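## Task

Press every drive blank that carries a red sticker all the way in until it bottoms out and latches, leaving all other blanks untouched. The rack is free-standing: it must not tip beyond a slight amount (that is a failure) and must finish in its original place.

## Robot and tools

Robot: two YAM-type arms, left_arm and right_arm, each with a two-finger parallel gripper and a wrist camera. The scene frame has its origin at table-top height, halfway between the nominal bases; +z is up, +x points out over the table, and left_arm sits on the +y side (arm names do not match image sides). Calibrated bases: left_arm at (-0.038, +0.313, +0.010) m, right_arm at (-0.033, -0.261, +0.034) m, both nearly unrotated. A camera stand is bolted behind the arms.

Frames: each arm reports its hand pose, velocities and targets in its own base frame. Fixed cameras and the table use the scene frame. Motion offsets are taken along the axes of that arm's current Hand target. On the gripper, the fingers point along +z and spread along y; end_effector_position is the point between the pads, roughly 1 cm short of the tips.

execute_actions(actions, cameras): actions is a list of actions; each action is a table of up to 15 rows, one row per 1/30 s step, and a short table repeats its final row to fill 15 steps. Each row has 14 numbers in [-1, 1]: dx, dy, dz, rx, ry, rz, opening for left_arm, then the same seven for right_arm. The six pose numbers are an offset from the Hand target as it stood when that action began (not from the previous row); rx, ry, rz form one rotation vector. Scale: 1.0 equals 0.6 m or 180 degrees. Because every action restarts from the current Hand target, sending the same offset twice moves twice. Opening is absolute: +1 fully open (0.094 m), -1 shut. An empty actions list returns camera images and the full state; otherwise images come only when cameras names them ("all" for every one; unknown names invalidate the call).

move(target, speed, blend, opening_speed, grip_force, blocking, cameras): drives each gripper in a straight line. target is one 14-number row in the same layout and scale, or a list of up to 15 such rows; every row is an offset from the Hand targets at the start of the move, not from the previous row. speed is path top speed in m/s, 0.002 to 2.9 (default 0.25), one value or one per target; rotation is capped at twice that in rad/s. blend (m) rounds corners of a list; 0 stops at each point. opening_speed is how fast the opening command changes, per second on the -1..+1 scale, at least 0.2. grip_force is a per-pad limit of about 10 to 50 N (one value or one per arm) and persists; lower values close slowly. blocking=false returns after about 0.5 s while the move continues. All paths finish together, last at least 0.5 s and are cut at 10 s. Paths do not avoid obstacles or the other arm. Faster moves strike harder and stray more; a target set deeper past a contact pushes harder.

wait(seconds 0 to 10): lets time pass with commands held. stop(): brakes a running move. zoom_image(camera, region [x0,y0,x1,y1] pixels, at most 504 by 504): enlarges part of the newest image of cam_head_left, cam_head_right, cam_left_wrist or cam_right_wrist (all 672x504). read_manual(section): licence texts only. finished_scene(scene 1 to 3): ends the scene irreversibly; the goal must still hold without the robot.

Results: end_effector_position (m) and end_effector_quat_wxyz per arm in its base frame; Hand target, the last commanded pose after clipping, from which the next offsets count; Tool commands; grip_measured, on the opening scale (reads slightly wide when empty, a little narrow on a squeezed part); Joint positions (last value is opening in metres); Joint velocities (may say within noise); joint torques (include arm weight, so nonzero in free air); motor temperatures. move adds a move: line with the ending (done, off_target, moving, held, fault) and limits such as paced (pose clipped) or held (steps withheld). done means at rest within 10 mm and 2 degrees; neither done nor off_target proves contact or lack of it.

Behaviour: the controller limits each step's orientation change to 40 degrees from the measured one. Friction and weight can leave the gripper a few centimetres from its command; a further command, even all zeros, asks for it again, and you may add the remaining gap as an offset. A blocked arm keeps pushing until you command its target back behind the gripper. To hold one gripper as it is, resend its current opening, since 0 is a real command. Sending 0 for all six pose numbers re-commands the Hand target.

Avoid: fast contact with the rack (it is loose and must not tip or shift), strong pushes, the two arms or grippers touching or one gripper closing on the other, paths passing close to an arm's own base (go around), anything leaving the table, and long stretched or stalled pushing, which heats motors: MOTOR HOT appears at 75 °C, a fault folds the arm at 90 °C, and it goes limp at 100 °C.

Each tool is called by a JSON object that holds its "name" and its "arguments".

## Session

{"name": "execute_actions", "arguments": {"actions": []}}

Scene clock: 0.00 s.
left_arm: end_effector_position=(+0.2882, -0.1685, +0.2324) grip_measured=+1.000 end_effector_quat_wxyz=(+0.497, +0.013, +0.832, -0.245) | right_arm: end_effector_position=(+0.2984, +0.1112, +0.2237) grip_measured=+1.000 end_effector_quat_wxyz=(+0.547, +0.131, +0.756, +0.333)
Joint positions: left_arm=[-0.591 0.877 0.668 -0.19 -0.11 -0.488 0.094] | right_arm=[0.326 0.715 0.383 0.153 -0.049 0.709 0.094]
Joint velocities: within noise
Joint torques (N m): no reading
Motor temperatures (°C): left_arm=[31 32 33 30 33 30 32] | right_arm=[31 34 36 33 30 31 32]
Heat: left arm: 33 °C; right arm: 36 °C.
Hand target: left_arm +0.2889, -0.1667, +0.2427; +0.507, +0.010, +0.825, -0.248 | right_arm +0.2980, +0.1125, +0.2361; +0.558, +0.126, +0.747, +0.339
Tool commands: left_gripper/opening=+1.0 right_gripper/opening=+1.0
camera_calibration:
cam_left_wrist: T_world_to_cam=[[-0.264607, -0.876873, 0.401345, -0.164426], [-0.805797, -0.0275939, -0.591549, 0.403584], [0.529788, -0.47993, -0.699279, 0.0170053], [0, 0, 0, 1]] pos_world=[0.272689, -0.124883, 0.316623]
cam_right_wrist: T_world_to_cam=[[0.170033, -0.758659, -0.628908, 0.172806], [-0.712246, 0.34644, -0.610479, 0.348355], [0.681024, 0.551739, -0.481446, -0.0629449], [0, 0, 0, 1]] pos_world=[0.261599, 0.0451462, 0.291039]

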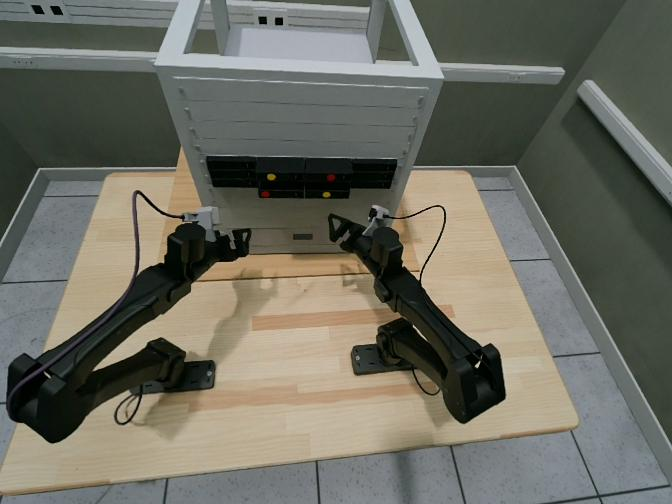

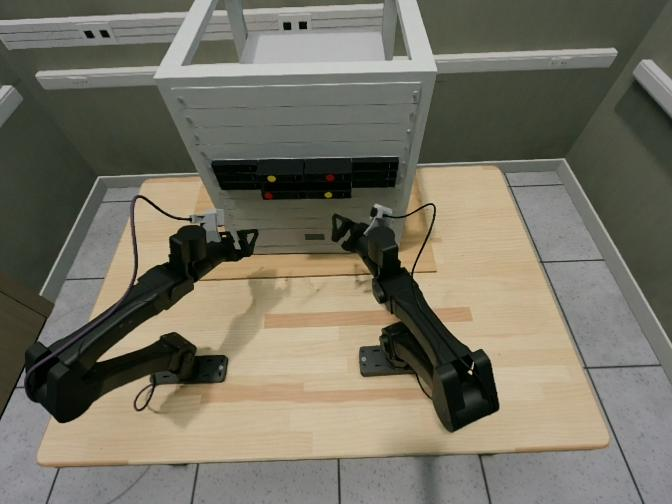

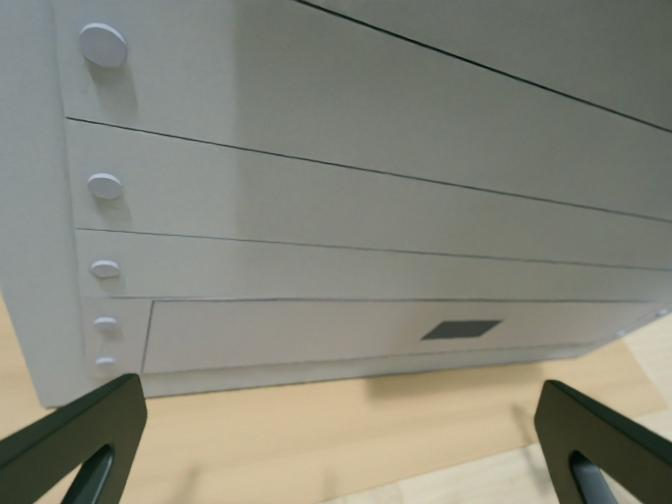

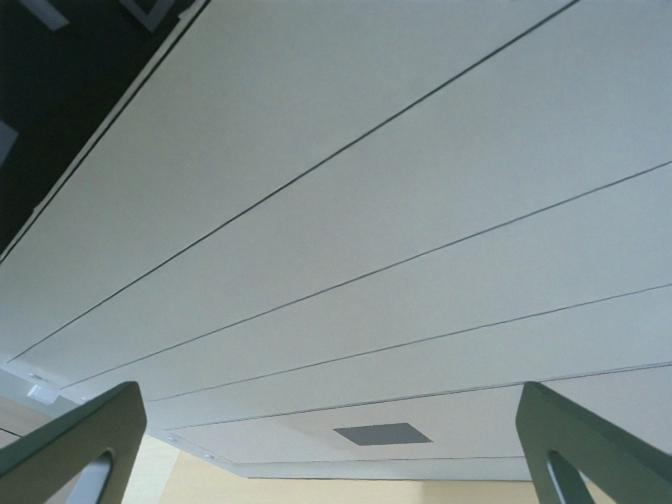

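{"name": "zoom_image", "arguments": {"camera": "cam_head_left", "region": [190, 140, 410, 210]}}

{"name": "zoom_image", "arguments": {"camera": "cam_head_right", "region": [200, 140, 410, 210]}}

Scaled by 2.291.

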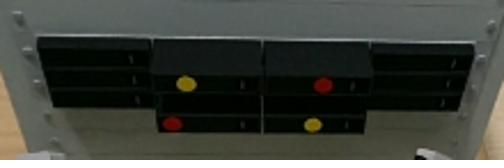

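Scaled by 2.400.

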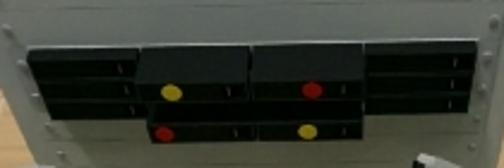

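{"name": "move", "arguments": {"target": [[-0.0486,-0.1300,-0.0043,0.0343,-0.0622,-0.1828,-0.96, -0.0072,0.1157,-0.0423,0.0454,-0.0681,-0.2210,-0.96],[-0.0971,-0.2599,-0.0086,0.0687,-0.1243,-0.3656,-0.96, -0.1295,0.2214,-0.0665,0.0454,-0.0681,-0.2210,-0.96]], "speed": 0.3, "blend": [0.02,0], "cameras": ["all"]}}

Scene clock: 27.30 s.
left_arm: end_effector_position=(+0.2685, -0.2897, +0.3387) grip_measured=-0.957 end_effector_quat_wxyz=(+0.428, -0.416, +0.587, -0.546) | right_arm: end_effector_position=(+0.2647, +0.1569, +0.3748) grip_measured=-0.956 end_effector_quat_wxyz=(+0.702, -0.066, +0.706, +0.065)
Joint positions: left_arm=[-1.193 1.243 0.927 0.257 -0.902 -1.569 0.002] | right_arm=[0.949 0.809 0.837 -0.036 0.763 0.004 0.002]
Joint torques (N m): left_arm=[-0.25 -4.19 9.98 2.13 -0.32 -0.03] | right_arm=[0.25 0.14 10.15 0.93 0.07 -0.05]
Heat: left arm: 36 °C; right arm: 39 °C.
Hand target: left_arm +0.2711, -0.2877, +0.3557; +0.431, -0.430, +0.561, -0.561 | right_arm +0.2630, +0.1522, +0.3861; +0.704, -0.062, +0.705, +0.062
Off the commanded pose: left_arm 0.017 m, 4 deg | right_arm 0.012 m, 1 deg.
move: off_target (left_arm, right_arm)
camera_calibration:
cam_left_wrist: T_world_to_cam=[[0.0191168, -0.0486737, 0.998632, -0.35697], [-0.664027, -0.747332, -0.0237138, 0.00828999], [0.747464, -0.662666, -0.0466072, -0.288921], [0, 0, 0, 1]] pos_world=[0.228287, -0.202638, 0.343212]
cam_right_wrist: T_world_to_cam=[[0.17894, -0.983547, 0.0248006, 0.0961442], [-0.412436, -0.0978738, -0.905714, 0.501722], [0.89324, 0.15184, -0.423164, -0.00764796], [0, 0, 0, 1]] pos_world=[0.196555, 0.144829, 0.448795]

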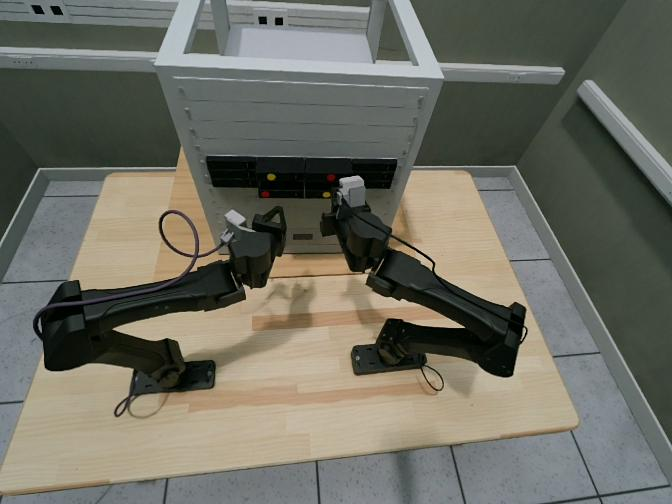

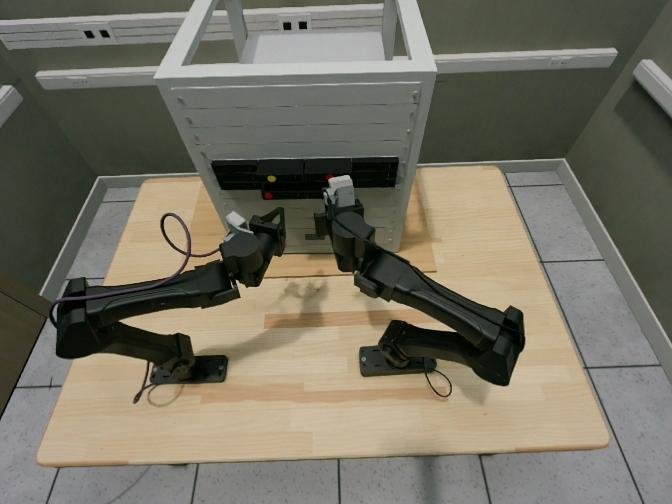

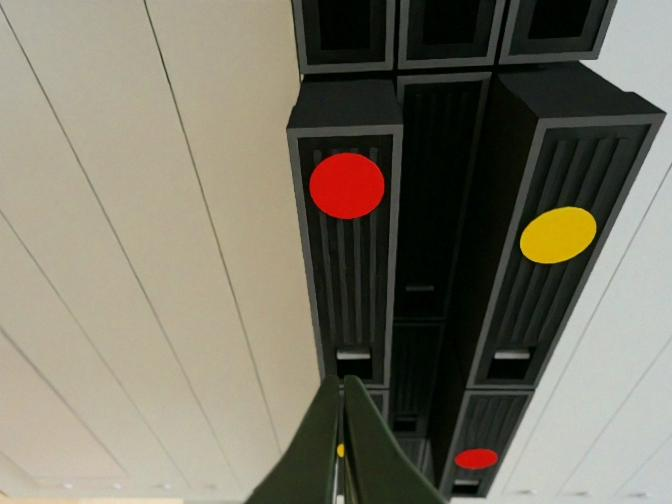

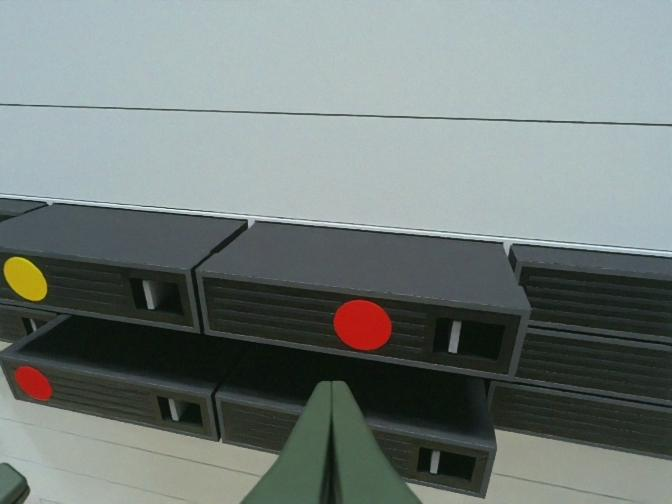

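{"name": "move", "arguments": {"target": [0.0008,-0.0050,0.0347,0,0,0,-0.96, 0.0158,-0.0002,0.0337,0,0,0,-0.96], "speed": 0.08, "cameras": ["cam_left_wrist","cam_right_wrist"]}}

Scene clock: 38.47 s.
left_arm: end_effector_position=(+0.2876, -0.2916, +0.3425) grip_measured=-0.957 end_effector_quat_wxyz=(+0.434, -0.425, +0.580, -0.542) | right_arm: end_effector_position=(+0.2836, +0.1552, +0.3607) grip_measured=-0.956 end_effector_quat_wxyz=(+0.689, -0.072, +0.719, +0.046)
Joint positions: left_arm=[-1.141 1.295 0.976 0.264 -0.878 -1.57 0.002] | right_arm=[0.864 0.859 0.837 -0.036 0.698 0.004 0.002]
Joint torques (N m): left_arm=[0.39 -4.74 9.98 2.08 0.05 0.02] | right_arm=[-0.39 -0.47 8.18 1.61 -0.11 -0.03]
Heat: left arm: 36 °C; right arm: 39 °C.
Hand target: left_arm +0.2910, -0.2936, +0.3588; +0.431, -0.430, +0.561, -0.561 | right_arm +0.2830, +0.1556, +0.3766; +0.704, -0.062, +0.705, +0.062
Off the commanded pose: left_arm 0.017 m, 3 deg | right_arm 0.016 m, 3 deg.
move: off_target (left_arm, right_arm)
camera_calibration:
cam_left_wrist: T_world_to_cam=[[0.0203831, -0.0433808, 0.998851, -0.360131], [-0.64333, -0.765325, -0.0201105, 0.00725576], [0.765318, -0.642181, -0.0435079, -0.304454], [0, 0, 0, 1]] pos_world=[0.245012, -0.205584, 0.346616]
cam_right_wrist: T_world_to_cam=[[0.161102, -0.985285, 0.0570878, 0.0852002], [-0.444085, -0.124026, -0.887359, 0.503055], [0.881382, 0.117603, -0.457532, -0.00918105], [0, 0, 0, 1]] pos_world=[0.217765, 0.147418, 0.437325]
Images, in order (width x height): cam_left_wrist 672x504, cam_right_wrist 672x504.

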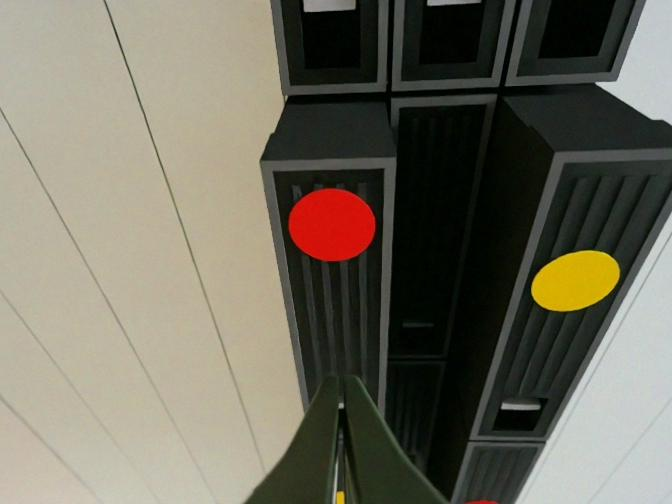

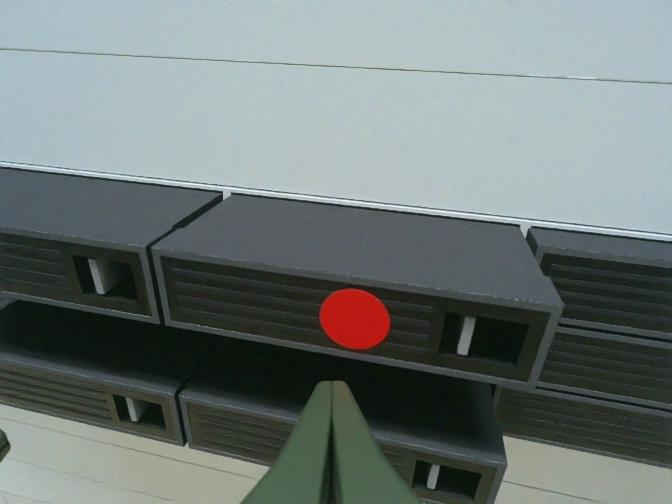

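{"name": "move", "arguments": {"target": [-0.0073,0,0.0498,0,0,0,-0.96, -0.0083,-0.0072,0.0543,0,0,0,-0.96], "speed": 0.05, "cameras": ["cam_left_wrist","cam_right_wrist"]}}

Scene clock: 45.43 s.
left_arm: end_effector_position=(+0.3166, -0.2953, +0.3420) grip_measured=-0.957 end_effector_quat_wxyz=(+0.433, -0.427, +0.581, -0.542) | right_arm: end_effector_position=(+0.3150, +0.1556, +0.3489) grip_measured=-0.956 end_effector_quat_wxyz=(+0.677, -0.078, +0.731, +0.040)
Joint positions: left_arm=[-1.053 1.361 1.027 0.279 -0.789 -1.57 0.002] | right_arm=[0.737 0.953 0.857 0.001 0.571 0.004 0.002]
Joint torques (N m): left_arm=[0.32 -5.2 10.03 2.21 0.09 0.04] | right_arm=[-0.36 -1.26 10.95 1.75 -0.11 -0.07]
Heat: left arm: 36 °C; right arm: 39 °C.
Hand target: left_arm +0.3210, -0.2971, +0.3587; +0.431, -0.430, +0.561, -0.561 | right_arm +0.3158, +0.1570, +0.3816; +0.704, -0.062, +0.705, +0.062
Off the commanded pose: left_arm 0.017 m, 3 deg | right_arm 0.033 m, 5 deg.
move: off_target (left_arm, right_arm)
camera_calibration:
cam_left_wrist: T_world_to_cam=[[0.0250366, -0.0418696, 0.998809, -0.361425], [-0.644053, -0.764815, -0.0159165, 0.0220542], [0.764571, -0.642888, -0.0461146, -0.328237], [0, 0, 0, 1]] pos_world=[0.274213, -0.209285, 0.346209]
cam_right_wrist: T_world_to_cam=[[0.162509, -0.98417, 0.0707063, 0.0758264], [-0.472467, -0.140524, -0.870073, 0.511983], [0.866236, 0.107989, -0.487825, -0.0255187], [0, 0, 0, 1]] pos_world=[0.251678, 0.149328, 0.427653]
Images, in order (width x height): cam_left_wrist 672x504, cam_right_wrist 672x504.

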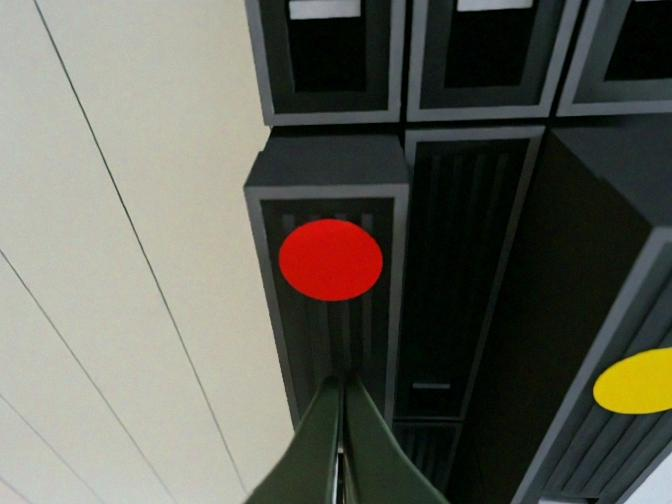

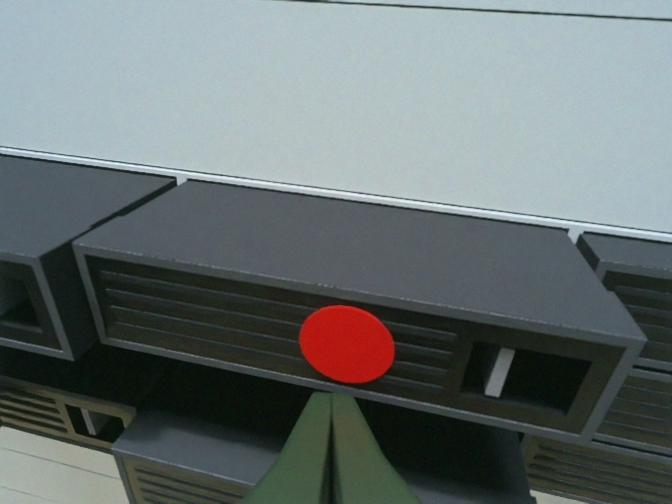

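{"name": "move", "arguments": {"target": [-0.00717, 0, 0.03255, 0, 0, 0, -0.96, -0.0267, 0.0104, -0.0403, 0, 0, 0, -0.96], "speed": 0.05, "cameras": ["cam_left_wrist", "cam_right_wrist"]}}

Scene clock: 56.47 s.
left_arm: end_effector_position=(+0.3355, -0.2962, +0.3423) grip_measured=-0.957 end_effector_quat_wxyz=(+0.431, -0.428, +0.581, -0.542) | right_arm: end_effector_position=(+0.2949, +0.1644, +0.3843) grip_measured=-0.956 end_effector_quat_wxyz=(+0.700, -0.067, +0.708, +0.063)
Joint positions: left_arm=[-0.999 1.403 1.062 0.286 -0.735 -1.57 0.002] | right_arm=[0.835 0.922 0.917 -0.01 0.651 0.004 0.002]
Joint torques (N m): left_arm=[0.46 -5.6 10.33 2.23 0.09 -0.01] | right_arm=[0.47 -1.74 10 0.95 0.08 -0.06]
Motor temperatures (°C): left_arm=[31 32 37 35 33 30 32] | right_arm=[30 34 42 38 30 31 33]
Heat: left arm: 37 °C; right arm: 42 °C.
Hand target: left_arm +0.3410, -0.2980, +0.3588; +0.431, -0.430, +0.561, -0.561 | right_arm +0.2909, +0.1589, +0.3976; +0.704, -0.062, +0.705, +0.062
Off the commanded pose: left_arm 0.017 m, 3 deg | right_arm 0.015 m, 1 deg.
move: off_target (left_arm, right_arm)
camera_calibration:
cam_left_wrist: T_world_to_cam=[[0.0272613, -0.0396941, 0.99884, -0.362336], [-0.644175, -0.764771, -0.0128107, 0.0324472], [0.764392, -0.643078, -0.0464186, -0.343063], [0, 0, 0, 1]] pos_world=[0.293014, -0.210184, 0.346406]
cam_right_wrist: T_world_to_cam=[[0.177372, -0.983729, 0.0285747, 0.0969544], [-0.417705, -0.101541, -0.902891, 0.524486], [0.891101, 0.148211, -0.428919, -0.0283616], [0, 0, 0, 1]] pos_world=[0.227157, 0.152837, 0.458618]
Images, in order (width x height): cam_left_wrist 672x504, cam_right_wrist 672x504.

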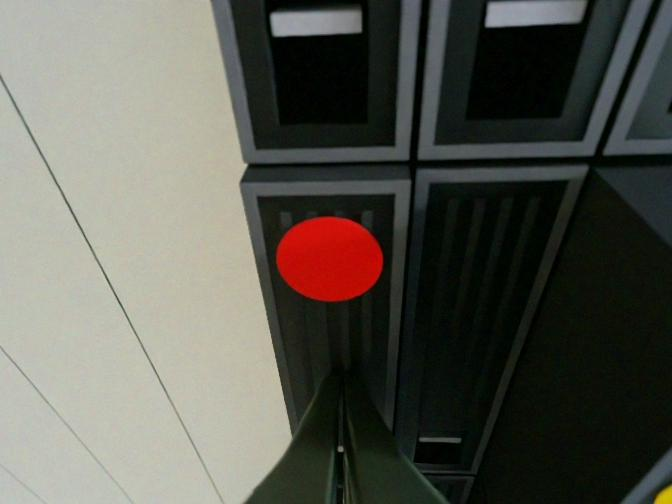

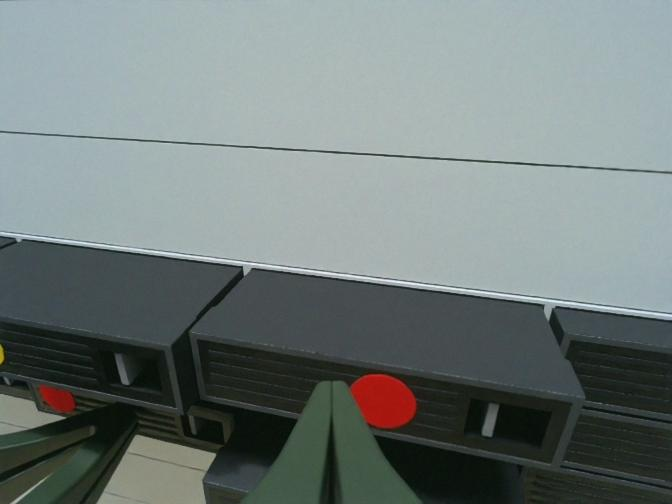

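{"name": "move", "arguments": {"target": [-0.00538, 0, 0.02442, 0, 0, 0, -0.96, 0.00667, -0.01807, 0.01712, 0, 0, 0, -0.96], "speed": 0.05, "cameras": ["cam_left_wrist", "cam_right_wrist"]}}

Scene clock: 62.07 s.
left_arm: end_effector_position=(+0.3411, -0.2986, +0.3431) grip_measured=-0.957 end_effector_quat_wxyz=(+0.429, -0.426, +0.582, -0.544) | right_arm: end_effector_position=(+0.3058, +0.1509, +0.3841) grip_measured=-0.956 end_effector_quat_wxyz=(+0.700, -0.060, +0.709, +0.056)
Joint positions: left_arm=[-0.984 1.418 1.077 0.287 -0.711 -1.57 0.002] | right_arm=[0.754 0.922 0.917 -0.01 0.589 0.004 0.002]
Joint torques (N m): left_arm=[2.15 -4.18 11.06 2.3 0.28 0.03] | right_arm=[-0.36 -1.29 8.88 1.12 -0.11 -0.05]
Heat: left arm: 37 °C; right arm: 42 °C.
Hand target: left_arm +0.3560, -0.2986, +0.3587; +0.431, -0.430, +0.561, -0.561 | right_arm +0.3029, +0.1500, +0.3936; +0.704, -0.062, +0.705, +0.062
Off the commanded pose: left_arm 0.022 m, 3 deg | right_arm 0.010 m, 1 deg.
move: off_target (left_arm)
camera_calibration:
cam_left_wrist: T_world_to_cam=[[0.0271218, -0.0379986, 0.99891, -0.362909], [-0.650776, -0.759187, -0.0112101, 0.0377139], [0.758785, -0.649762, -0.0453191, -0.349269], [0, 0, 0, 1]] pos_world=[0.299407, -0.2121, 0.347108]
cam_right_wrist: T_world_to_cam=[[0.157823, -0.98707, 0.0280131, 0.0884152], [-0.420518, -0.09285, -0.902521, 0.526906], [0.893452, 0.130658, -0.429734, -0.0338453], [0, 0, 0, 1]] pos_world=[0.237858, 0.140617, 0.458522]
Images, in order (width x height): cam_left_wrist 672x504, cam_right_wrist 672x504.

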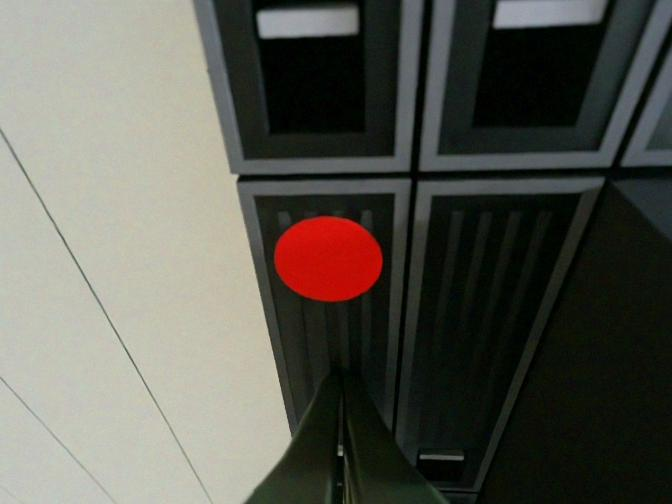

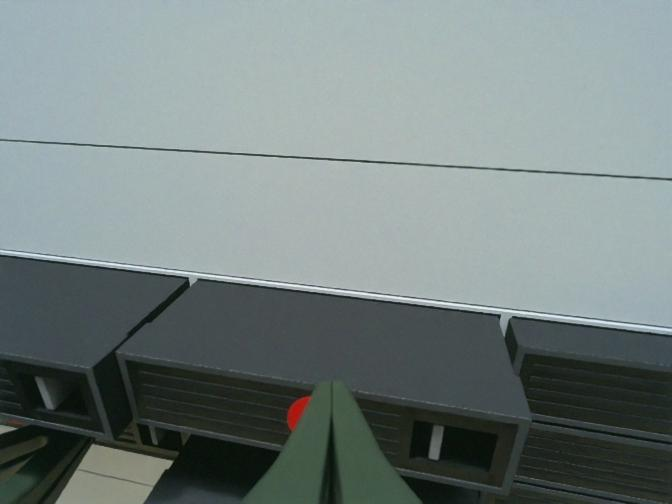

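{"name": "move", "arguments": {"target": [-0.00287, 0, 0.01302, 0, 0, 0, -0.96, 0.02, 0.01072, -0.0032, 0, 0, 0, -0.96], "speed": 0.05}}

Scene clock: 69.63 s.
left_arm: end_effector_position=(+0.3417, -0.2989, +0.3438) grip_measured=-0.957 end_effector_quat_wxyz=(+0.428, -0.426, +0.582, -0.545) | right_arm: end_effector_position=(+0.3019, +0.1592, +0.3741) grip_measured=-0.956 end_effector_quat_wxyz=(+0.694, -0.072, +0.714, +0.058)
Joint positions: left_arm=[-0.983 1.42 1.08 0.287 -0.709 -1.57 0.002] | right_arm=[0.786 0.922 0.895 -0.01 0.602 0.004 0.002]
Joint torques (N m): left_arm=[3.82 -2.96 11.9 2.33 0.39 0.06] | right_arm=[0.55 -1.73 6.57 1.55 0.09 -0.06]
Heat: left arm: 38 °C; right arm: 41 °C.
Hand target: left_arm +0.3640, -0.2990, +0.3587; +0.431, -0.430, +0.561, -0.561 | right_arm +0.2999, +0.1560, +0.3816; +0.704, -0.062, +0.705, +0.062
Off the commanded pose: left_arm 0.027 m, 3 deg | right_arm 0.008 m, 2 deg.
move: off_target (left_arm)

{"name": "move", "arguments": {"target": [0.0276, 0, -0.1253, 0, 0, 0, -0.96, 0.015, 0, 0, 0, 0, 0, -0.96], "speed": 0.06, "cameras": ["cam_left_wrist", "cam_right_wrist"]}}

Scene clock: 73.60 s.
left_arm: end_effector_position=(+0.2892, -0.3078, +0.3464) grip_measured=-0.957 end_effector_quat_wxyz=(+0.426, -0.420, +0.580, -0.553) | right_arm: end_effector_position=(+0.3030, +0.1603, +0.3607) grip_measured=-0.956 end_effector_quat_wxyz=(+0.688, -0.076, +0.720, +0.053)
Joint positions: left_arm=[-1.148 1.341 1.014 0.288 -0.859 -1.571 0.002] | right_arm=[0.786 0.922 0.858 0.007 0.602 0.004 0.002]
Joint torques (N m): left_arm=[-0.23 -9.18 7.16 1.89 -0.28 0] | right_arm=[0.51 -2.52 6.63 1.67 0.09 -0.04]
Heat: left arm: 37 °C; right arm: 41 °C.
Hand target: left_arm +0.2871, -0.2956, +0.3588; +0.431, -0.430, +0.561, -0.561 | right_arm +0.2999, +0.1560, +0.3726; +0.704, -0.062, +0.705, +0.062
Off the commanded pose: left_arm 0.017 m, 3 deg | right_arm 0.013 m, 3 deg.
move: off_target (left_arm, right_arm)
camera_calibration:
cam_left_wrist: T_world_to_cam=[[0.0138671, -0.0288552, 0.999487, -0.358679], [-0.66311, -0.748419, -0.0124067, 0.00424757], [0.748393, -0.662598, -0.0295126, -0.322151], [0, 0, 0, 1]] pos_world=[0.248886, -0.220627, 0.349041]
cam_right_wrist: T_world_to_cam=[[0.178255, -0.982629, 0.0516307, 0.083392], [-0.44453, -0.12723, -0.886682, 0.512678], [0.877849, 0.135104, -0.459487, -0.0279425], [0, 0, 0, 1]] pos_world=[0.237565, 0.150946, 0.437438]
Images, in order (width x height): cam_left_wrist 672x504, cam_right_wrist 672x504.

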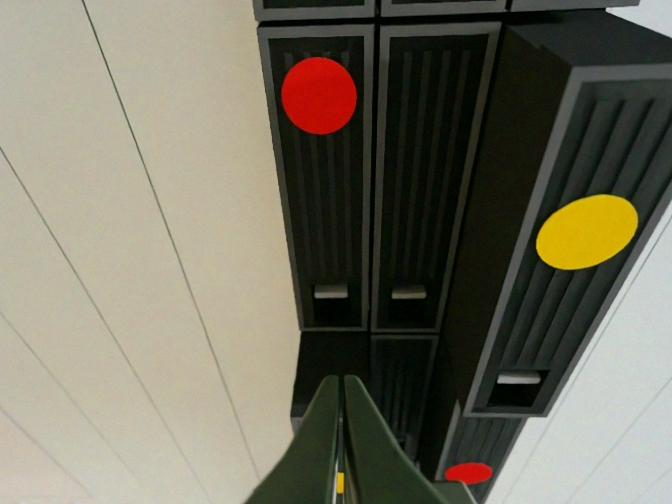

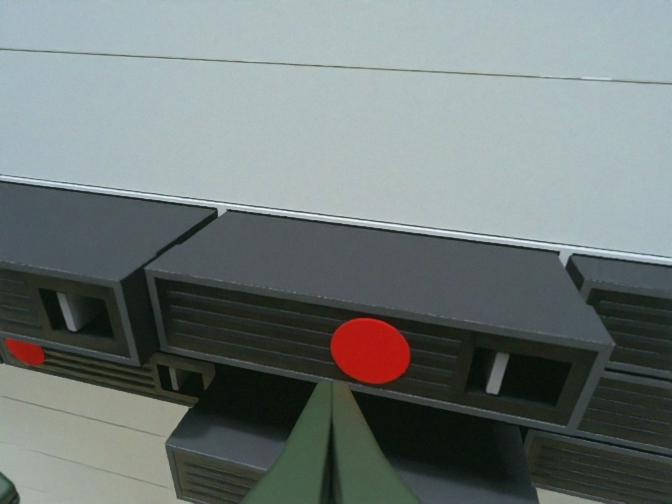

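{"name": "move", "arguments": {"target": [0, 0, 0, 0, 0, 0, -0.96, -0.00667, -0.00835, 0.03227, 0, 0, 0, -0.96], "speed": 0.06, "cameras": ["cam_right_wrist"]}}

Scene clock: 77.93 s.
left_arm: end_effector_position=(+0.2892, -0.3077, +0.3464) grip_measured=-0.957 end_effector_quat_wxyz=(+0.426, -0.420, +0.580, -0.553) | right_arm: end_effector_position=(+0.3195, +0.1542, +0.3525) grip_measured=-0.956 end_effector_quat_wxyz=(+0.682, -0.074, +0.726, +0.045)
Joint positions: left_arm=[-1.148 1.341 1.014 0.288 -0.859 -1.571 0.002] | right_arm=[0.714 0.961 0.858 0.026 0.546 0.004 0.002]
Joint torques (N m): left_arm=[-0.25 -9.31 6.93 1.89 -0.24 -0.02] | right_arm=[-0.43 -1.42 9.35 1.74 -0.11 -0.05]
Heat: left arm: 37 °C; right arm: 41 °C.
Hand target: left_arm +0.2871, -0.2955, +0.3588; +0.431, -0.430, +0.561, -0.561 | right_arm +0.3198, +0.1544, +0.3766; +0.704, -0.062, +0.705, +0.062
Off the commanded pose: left_arm 0.017 m, 3 deg | right_arm 0.024 m, 4 deg.
move: off_target (left_arm, right_arm)
camera_calibration:
cam_right_wrist: T_world_to_cam=[[0.163348, -0.984802, 0.0590073, 0.0774125], [-0.461276, -0.129108, -0.877813, 0.514373], [0.87209, 0.11617, -0.475355, -0.0350301], [0, 0, 0, 1]] pos_world=[0.255172, 0.146715, 0.430304]
Images, in order (width x height): cam_right_wrist 672x504.

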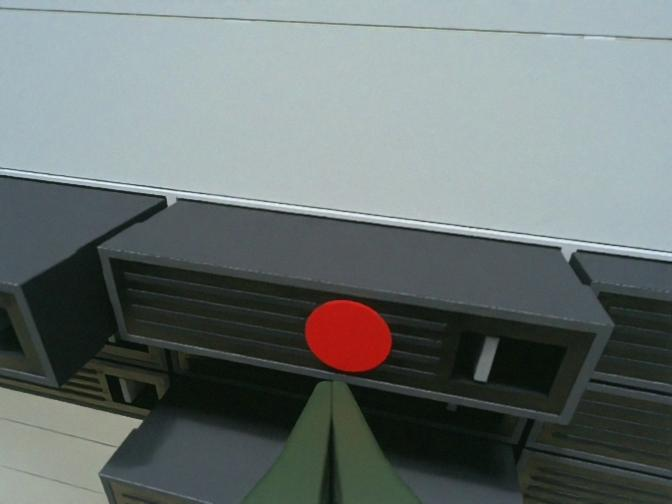

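{"name": "move", "arguments": {"target": [[0, 0, 0, 0, 0, 0, -0.96, 0, 0.00751, -0.02904, 0, 0, 0, -0.96], [0, 0, 0, 0, 0, 0, -0.96, -0.015, 0.00751, -0.02904, 0, 0, 0, -0.96]], "speed": 0.06, "blend": 0.004, "cameras": ["cam_right_wrist"]}}

Scene clock: 83.50 s.
left_arm: end_effector_position=(+0.2892, -0.3077, +0.3464) grip_measured=-0.957 end_effector_quat_wxyz=(+0.426, -0.420, +0.580, -0.553) | right_arm: end_effector_position=(+0.3056, +0.1604, +0.3653) grip_measured=-0.956 end_effector_quat_wxyz=(+0.693, -0.072, +0.715, +0.058)
Joint positions: left_arm=[-1.148 1.341 1.014 0.288 -0.859 -1.571 0.002] | right_arm=[0.777 0.93 0.864 0.026 0.593 0.004 0.002]
Joint torques (N m): left_arm=[-0.17 -9.33 6.95 1.85 -0.29 -0.03] | right_arm=[0.55 -1.96 10.69 1.13 0.09 -0.05]
Heat: left arm: 36 °C; right arm: 41 °C.
Hand target: left_arm +0.2871, -0.2955, +0.3588; +0.431, -0.430, +0.561, -0.561 | right_arm +0.3019, +0.1559, +0.3856; +0.704, -0.062, +0.705, +0.062
Off the commanded pose: left_arm 0.017 m, 3 deg | right_arm 0.021 m, 2 deg.
move: off_target (left_arm, right_arm)
camera_calibration:
cam_right_wrist: T_world_to_cam=[[0.177653, -0.983223, 0.0413795, 0.0868839], [-0.433713, -0.115971, -0.893557, 0.515278], [0.883364, 0.140796, -0.447039, -0.0352216], [0, 0, 0, 1]] pos_world=[0.239161, 0.150143, 0.441089]
Images, in order (width x height): cam_right_wrist 672x504.

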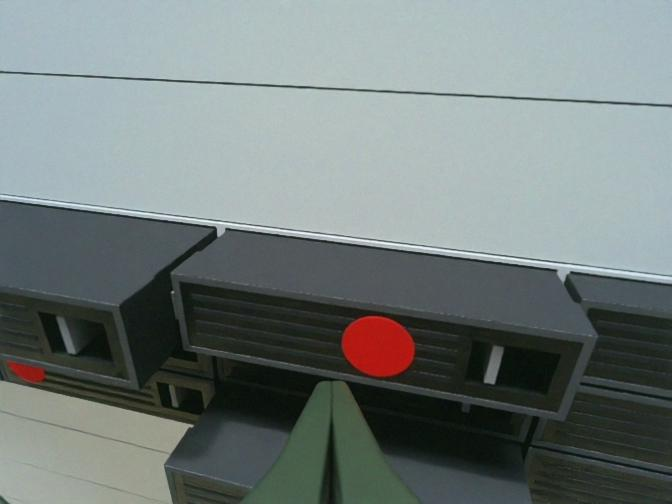

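{"name": "move", "arguments": {"target": [0, 0, 0, 0, 0, 0, -0.96, -0.02333, -0.01327, 0.03142, 0, 0, 0, -0.96], "speed": 0.05, "cameras": ["cam_right_wrist"]}}

Scene clock: 89.00 s.
left_arm: end_effector_position=(+0.2892, -0.3077, +0.3464) grip_measured=-0.957 end_effector_quat_wxyz=(+0.426, -0.420, +0.580, -0.553) | right_arm: end_effector_position=(+0.3238, +0.1515, +0.3862) grip_measured=-0.956 end_effector_quat_wxyz=(+0.701, -0.059, +0.708, +0.057)
Joint positions: left_arm=[-1.148 1.341 1.014 0.288 -0.859 -1.571 0.002] | right_arm=[0.691 0.979 0.943 0.025 0.526 0.004 0.002]
Joint torques (N m): left_arm=[-0.51 -9.28 6.83 1.9 -0.31 0] | right_arm=[-0.46 -1.29 10.58 0.98 -0.12 -0.04]
Heat: left arm: 36 °C; right arm: 41 °C.
Hand target: left_arm +0.2871, -0.2955, +0.3588; +0.431, -0.430, +0.561, -0.561 | right_arm +0.3219, +0.1513, +0.3996; +0.704, -0.062, +0.705, +0.062
Off the commanded pose: left_arm 0.017 m, 3 deg | right_arm 0.014 m, 1 deg.
move: off_target (left_arm, right_arm)
camera_calibration:
cam_right_wrist: T_world_to_cam=[[0.15815, -0.987106, 0.0246997, 0.0872778], [-0.417755, -0.0895547, -0.904135, 0.535737], [0.894689, 0.132671, -0.426532, -0.0511393], [0, 0, 0, 1]] pos_world=[0.255758, 0.140915, 0.46041]
Images, in order (width x height): cam_right_wrist 672x504.

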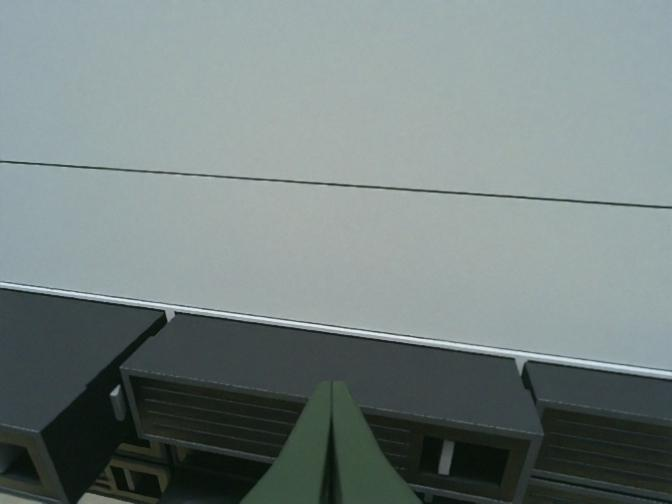

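{"name": "move", "arguments": {"target": [[0, 0, 0, 0, 0, 0, -0.96, 0, 0.00918, -0.0355, 0, 0, 0, -0.96], [0, 0, 0, 0, 0, 0, -0.96, 0.03267, 0.00918, -0.0355, 0, 0, 0, -0.96]], "speed": 0.06, "blend": 0.003}}

Scene clock: 96.70 s.
left_arm: end_effector_position=(+0.2892, -0.3077, +0.3464) grip_measured=-0.957 end_effector_quat_wxyz=(+0.426, -0.420, +0.580, -0.553) | right_arm: end_effector_position=(+0.3040, +0.1554, +0.3718) grip_measured=-0.956 end_effector_quat_wxyz=(+0.694, -0.069, +0.714, +0.056)
Joint positions: left_arm=[-1.148 1.341 1.014 0.288 -0.859 -1.571 0.002] | right_arm=[0.768 0.918 0.883 -0.001 0.589 0.004 0.002]
Joint torques (N m): left_arm=[-0.24 -9.35 7.15 1.89 -0.31 0.01] | right_arm=[0.53 -2.24 6.84 1.46 0.08 -0.04]
Heat: left arm: 36 °C; right arm: 41 °C.
Hand target: left_arm +0.2871, -0.2955, +0.3588; +0.431, -0.430, +0.561, -0.561 | right_arm +0.2999, +0.1530, +0.3800; +0.704, -0.062, +0.705, +0.062
Off the commanded pose: left_arm 0.017 m, 3 deg | right_arm 0.009 m, 2 deg.
move: off_target (left_arm)

{"name": "move", "arguments": {"target": [0, 0, 0, 0, 0, 0, -0.96, -0.01333, -0.00178, 0.03343, 0, 0, 0, -0.96], "speed": 0.05, "cameras": ["cam_right_wrist"]}}

Scene clock: 100.70 s.
left_arm: end_effector_position=(+0.2892, -0.3077, +0.3464) grip_measured=-0.957 end_effector_quat_wxyz=(+0.426, -0.420, +0.580, -0.553) | right_arm: end_effector_position=(+0.3202, +0.1547, +0.3595) grip_measured=-0.956 end_effector_quat_wxyz=(+0.682, -0.073, +0.727, +0.043)
Joint positions: left_arm=[-1.148 1.341 1.014 0.288 -0.859 -1.571 0.002] | right_arm=[0.715 0.97 0.892 -0.001 0.55 0.004 0.002]
Joint torques (N m): left_arm=[-0.02 -9.2 7.05 1.87 -0.3 0.04] | right_arm=[-0.43 -1.39 10.74 1.62 -0.11 -0.03]
Heat: left arm: 37 °C; right arm: 40 °C.
Hand target: left_arm +0.2871, -0.2955, +0.3588; +0.431, -0.430, +0.561, -0.561 | right_arm +0.3199, +0.1554, +0.3880; +0.704, -0.062, +0.705, +0.061
Off the commanded pose: left_arm 0.017 m, 3 deg | right_arm 0.028 m, 4 deg.
move: off_target (left_arm, right_arm)
camera_calibration:
cam_right_wrist: T_world_to_cam=[[0.161147, -0.985081, 0.0603919, 0.0775545], [-0.462796, -0.129471, -0.876959, 0.521228], [0.871695, 0.11337, -0.476756, -0.0312589], [0, 0, 0, 1]] pos_world=[0.255973, 0.147425, 0.437509]
Images, in order (width x height): cam_right_wrist 672x504.

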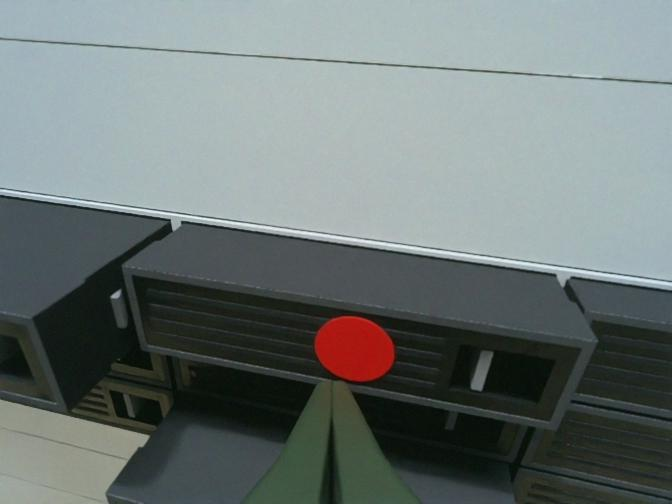

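{"name": "move", "arguments": {"target": [0, 0, 0, 0, 0, 0, -0.96, -0.01333, -0.00501, 0.01936, 0, 0, 0, -0.96], "speed": 0.05, "cameras": ["cam_right_wrist"]}}

Scene clock: 103.27 s.
left_arm: end_effector_position=(+0.2892, -0.3077, +0.3464) grip_measured=-0.957 end_effector_quat_wxyz=(+0.426, -0.420, +0.580, -0.553) | right_arm: end_effector_position=(+0.3298, +0.1563, +0.3702) grip_measured=-0.956 end_effector_quat_wxyz=(+0.684, -0.074, +0.724, +0.050)
Joint positions: left_arm=[-1.148 1.341 1.014 0.288 -0.859 -1.571 0.002] | right_arm=[0.682 1.005 0.94 -0.001 0.506 0.004 0.002]
Joint torques (N m): left_arm=[-0.25 -9.31 6.93 1.9 -0.29 0.01] | right_arm=[-0.62 -1.18 10.91 1.55 -0.14 -0.07]
Heat: left arm: 37 °C; right arm: 41 °C.
Hand target: left_arm +0.2871, -0.2955, +0.3588; +0.431, -0.430, +0.561, -0.561 | right_arm +0.3318, +0.1545, +0.3959; +0.704, -0.062, +0.705, +0.061
Off the commanded pose: left_arm 0.017 m, 3 deg | right_arm 0.026 m, 4 deg.
move: off_target (left_arm, right_arm)
camera_calibration:
cam_right_wrist: T_world_to_cam=[[0.170618, -0.983995, 0.0514221, 0.0769775], [-0.455122, -0.124987, -0.881613, 0.533678], [0.87393, 0.127016, -0.469163, -0.0404086], [0, 0, 0, 1]] pos_world=[0.265069, 0.147581, 0.447581]
Images, in order (width x height): cam_right_wrist 672x504.

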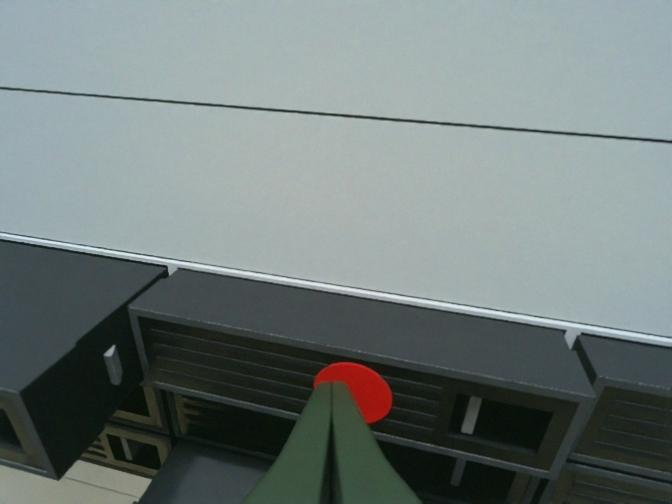

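{"name": "move", "arguments": {"target": [0, 0, 0, 0, 0, 0, -0.96, 0, -0.00668, 0.02582, 0, 0, 0, -0.96], "speed": 0.05, "cameras": ["cam_right_wrist"]}}

Scene clock: 106.33 s.
left_arm: end_effector_position=(+0.2892, -0.3077, +0.3464) grip_measured=-0.957 end_effector_quat_wxyz=(+0.426, -0.420, +0.580, -0.553) | right_arm: end_effector_position=(+0.3371, +0.1567, +0.3703) grip_measured=-0.956 end_effector_quat_wxyz=(+0.682, -0.079, +0.725, +0.056)
Joint positions: left_arm=[-1.148 1.341 1.014 0.288 -0.859 -1.571 0.002] | right_arm=[0.648 1.025 0.953 0.001 0.456 0.004 0.002]
Joint torques (N m): left_arm=[-0.46 -9.14 6.89 1.88 -0.26 0] | right_arm=[-1.85 0.51 11.34 1.79 -0.12 -0.07]
Heat: left arm: 37 °C; right arm: 41 °C.
Hand target: left_arm +0.2871, -0.2955, +0.3588; +0.431, -0.430, +0.561, -0.561 | right_arm +0.3478, +0.1533, +0.3960; +0.704, -0.062, +0.705, +0.062
Off the commanded pose: left_arm 0.017 m, 3 deg | right_arm 0.028 m, 4 deg.
move: off_target (left_arm, right_arm)
camera_calibration:
cam_right_wrist: T_world_to_cam=[[0.186363, -0.981195, 0.0502517, 0.0708867], [-0.457565, -0.131942, -0.879332, 0.538196], [0.869427, 0.140881, -0.47355, -0.0458018], [0, 0, 0, 1]] pos_world=[0.27287, 0.147017, 0.448002]
Images, in order (width x height): cam_right_wrist 672x504.

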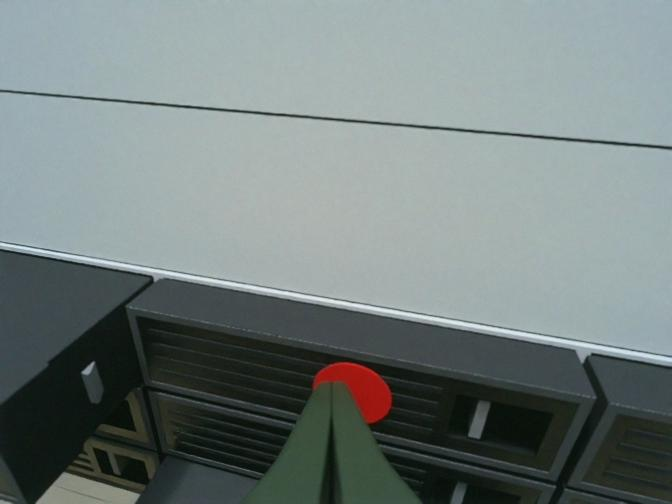

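{"name": "move", "arguments": {"target": [0, 0, 0, 0, 0, 0, -0.96, 0, -0.00501, 0.01936, 0, 0, 0, -0.96], "speed": 0.05, "cameras": ["cam_right_wrist"]}}

Scene clock: 108.53 s.
left_arm: end_effector_position=(+0.2892, -0.3077, +0.3464) grip_measured=-0.957 end_effector_quat_wxyz=(+0.426, -0.420, +0.580, -0.553) | right_arm: end_effector_position=(+0.3379, +0.1558, +0.3707) grip_measured=-0.956 end_effector_quat_wxyz=(+0.681, -0.084, +0.724, +0.063)
Joint positions: left_arm=[-1.148 1.341 1.014 0.288 -0.859 -1.571 0.002] | right_arm=[0.628 1.021 0.953 -0.003 0.419 0.004 0.002]
Joint torques (N m): left_arm=[-0.25 -9.07 7.04 1.86 -0.31 0.03] | right_arm=[-2.93 3.22 12.44 2.01 -0.11 -0.07]
Heat: left arm: 37 °C; right arm: 42 °C.
Hand target: left_arm +0.2871, -0.2955, +0.3588; +0.431, -0.430, +0.561, -0.561 | right_arm +0.3597, +0.1524, +0.3959; +0.704, -0.062, +0.705, +0.062
Off the commanded pose: left_arm 0.017 m, 3 deg | right_arm 0.034 m, 4 deg.
move: off_target (left_arm, right_arm)
camera_calibration:
cam_right_wrist: T_world_to_cam=[[0.202988, -0.978016, 0.0477472, 0.064636], [-0.456347, -0.137633, -0.879093, 0.539241], [0.866339, 0.156656, -0.474252, -0.0473382], [0, 0, 0, 1]] pos_world=[0.273971, 0.144848, 0.448506]
Images, in order (width x height): cam_right_wrist 672x504.

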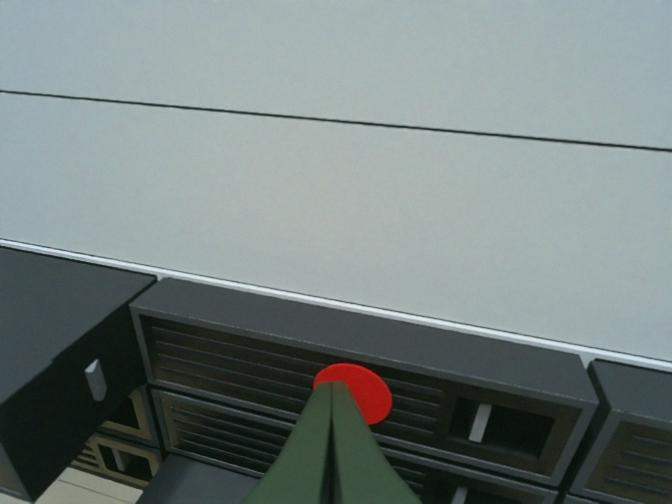

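{"name": "move", "arguments": {"target": [0, 0, 0, 0, 0, 0, -0.96, 0, -0.00334, 0.0129, 0, 0, 0, -0.96], "speed": 0.05}}

Scene clock: 110.93 s.
left_arm: end_effector_position=(+0.2892, -0.3077, +0.3464) grip_measured=-0.957 end_effector_quat_wxyz=(+0.426, -0.420, +0.580, -0.553) | right_arm: end_effector_position=(+0.3383, +0.1554, +0.3711) grip_measured=-0.956 end_effector_quat_wxyz=(+0.678, -0.090, +0.726, +0.067)
Joint positions: left_arm=[-1.148 1.341 1.014 0.288 -0.859 -1.571 0.002] | right_arm=[0.613 1.019 0.963 -0.021 0.389 0.004 0.002]
Joint torques (N m): left_arm=[-0.39 -9.29 7.05 1.89 -0.33 0.01] | right_arm=[-3.43 5 12.27 2.32 -0.03 -0.06]
Heat: left arm: 37 °C; right arm: 42 °C.
Hand target: left_arm +0.2871, -0.2955, +0.3588; +0.431, -0.430, +0.561, -0.561 | right_arm +0.3677, +0.1518, +0.3960; +0.704, -0.062, +0.705, +0.062
Off the commanded pose: left_arm 0.017 m, 3 deg | right_arm 0.039 m, 5 deg.
move: off_target (left_arm, right_arm)

{"name": "move", "arguments": {"target": [0, 0, 0, 0, 0, 0, -0.96, 0, 0.03547, -0.13715, 0, 0, 0, -0.96], "speed": 0.1, "cameras": ["all"]}}

Scene clock: 113.47 s.
left_arm: end_effector_position=(+0.2892, -0.3077, +0.3464) grip_measured=-0.957 end_effector_quat_wxyz=(+0.426, -0.420, +0.580, -0.553) | right_arm: end_effector_position=(+0.2856, +0.1612, +0.4032) grip_measured=-0.956 end_effector_quat_wxyz=(+0.711, -0.056, +0.697, +0.072)
Joint positions: left_arm=[-1.148 1.341 1.014 0.288 -0.859 -1.571 0.002] | right_arm=[0.866 0.901 0.95 -0.023 0.684 0.004 0.002]
Joint torques (N m): left_arm=[-0.29 -9.14 6.87 1.87 -0.27 -0.02] | right_arm=[0.53 -1.4 6.09 0.9 0.09 -0.06]
Heat: left arm: 37 °C; right arm: 42 °C.
Hand target: left_arm +0.2871, -0.2955, +0.3588; +0.431, -0.430, +0.561, -0.561 | right_arm +0.2830, +0.1584, +0.3960; +0.704, -0.062, +0.705, +0.062
Off the commanded pose: left_arm 0.017 m, 3 deg | right_arm 0.008 m, 2 deg.
move: off_target (left_arm)
camera_calibration:
cam_left_wrist: T_world_to_cam=[[0.0138804, -0.0288496, 0.999487, -0.358678], [-0.662843, -0.748656, -0.0124043, 0.00420344], [0.74863, -0.662331, -0.0295144, -0.322084], [0, 0, 0, 1]] pos_world=[0.248886, -0.220527, 0.349041]
cam_right_wrist: T_world_to_cam=[[0.17412, -0.984723, 0.00185454, 0.106743], [-0.392523, -0.0711332, -0.916987, 0.531026], [0.90311, 0.158938, -0.398912, -0.0286771], [0, 0, 0, 1]] pos_world=[0.215752, 0.147444, 0.475306]

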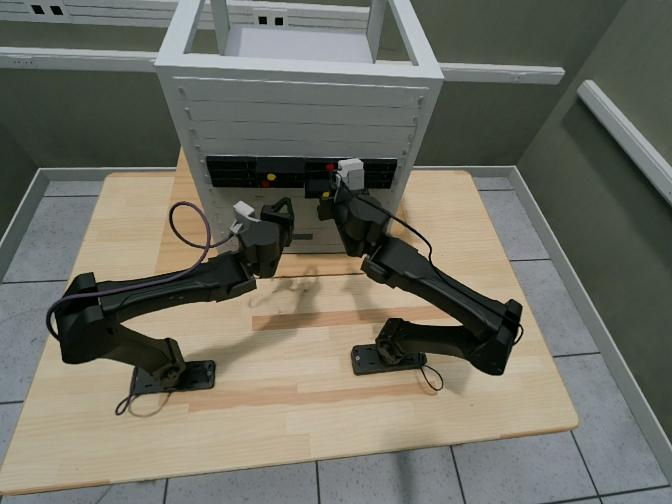

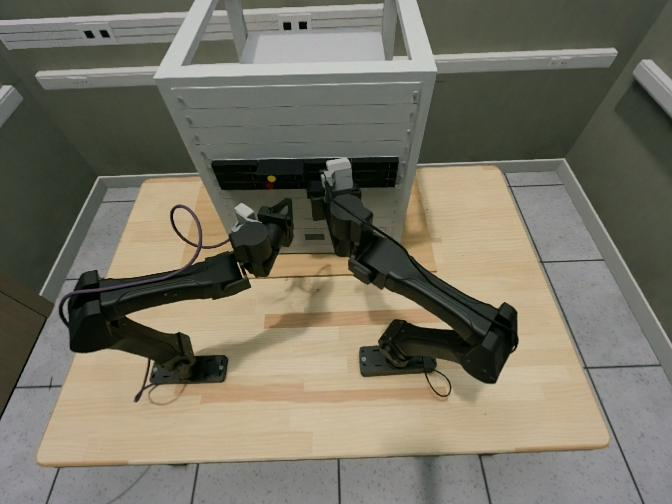

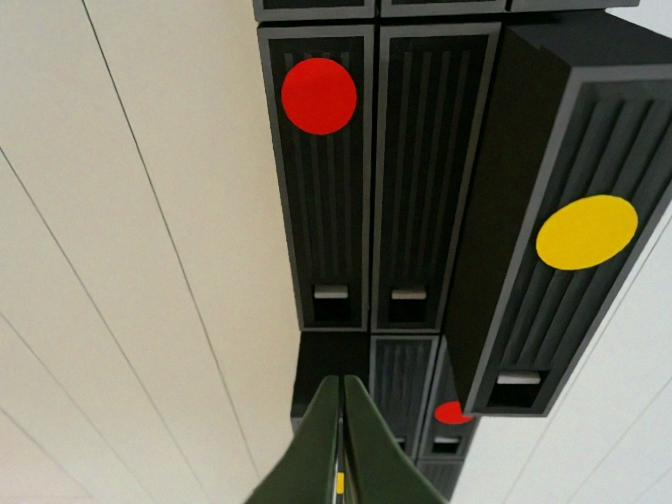

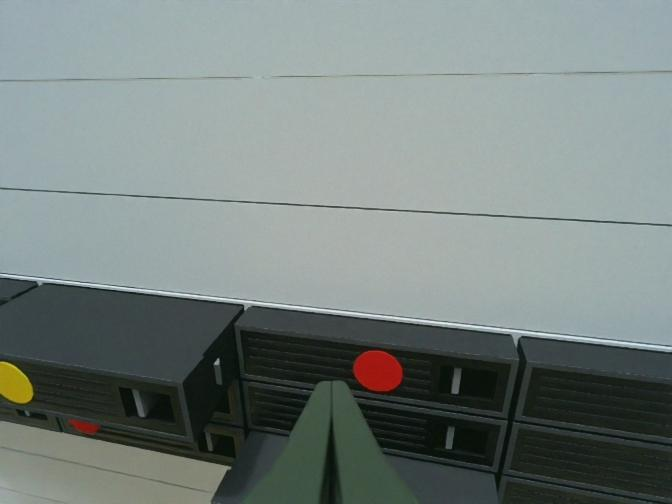

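{"name": "zoom_image", "arguments": {"camera": "cam_right_wrist", "region": [400, 290, 672, 490]}}

{"name": "zoom_image", "arguments": {"camera": "cam_left_wrist", "region": [230, 0, 530, 225]}}

Scaled by 1.853.

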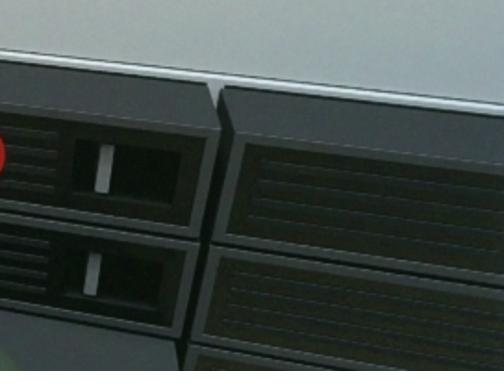

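Scaled by 1.680.

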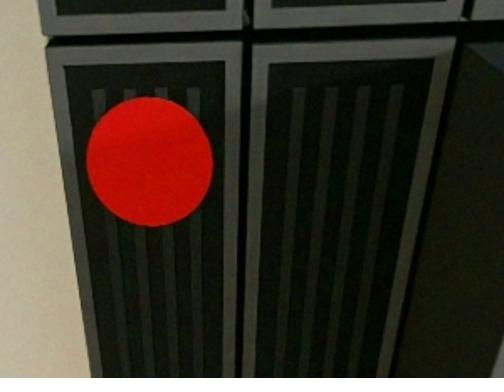

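{"name": "finished_scene", "arguments": {"scene": 2}}

The scene is finished: the task was done.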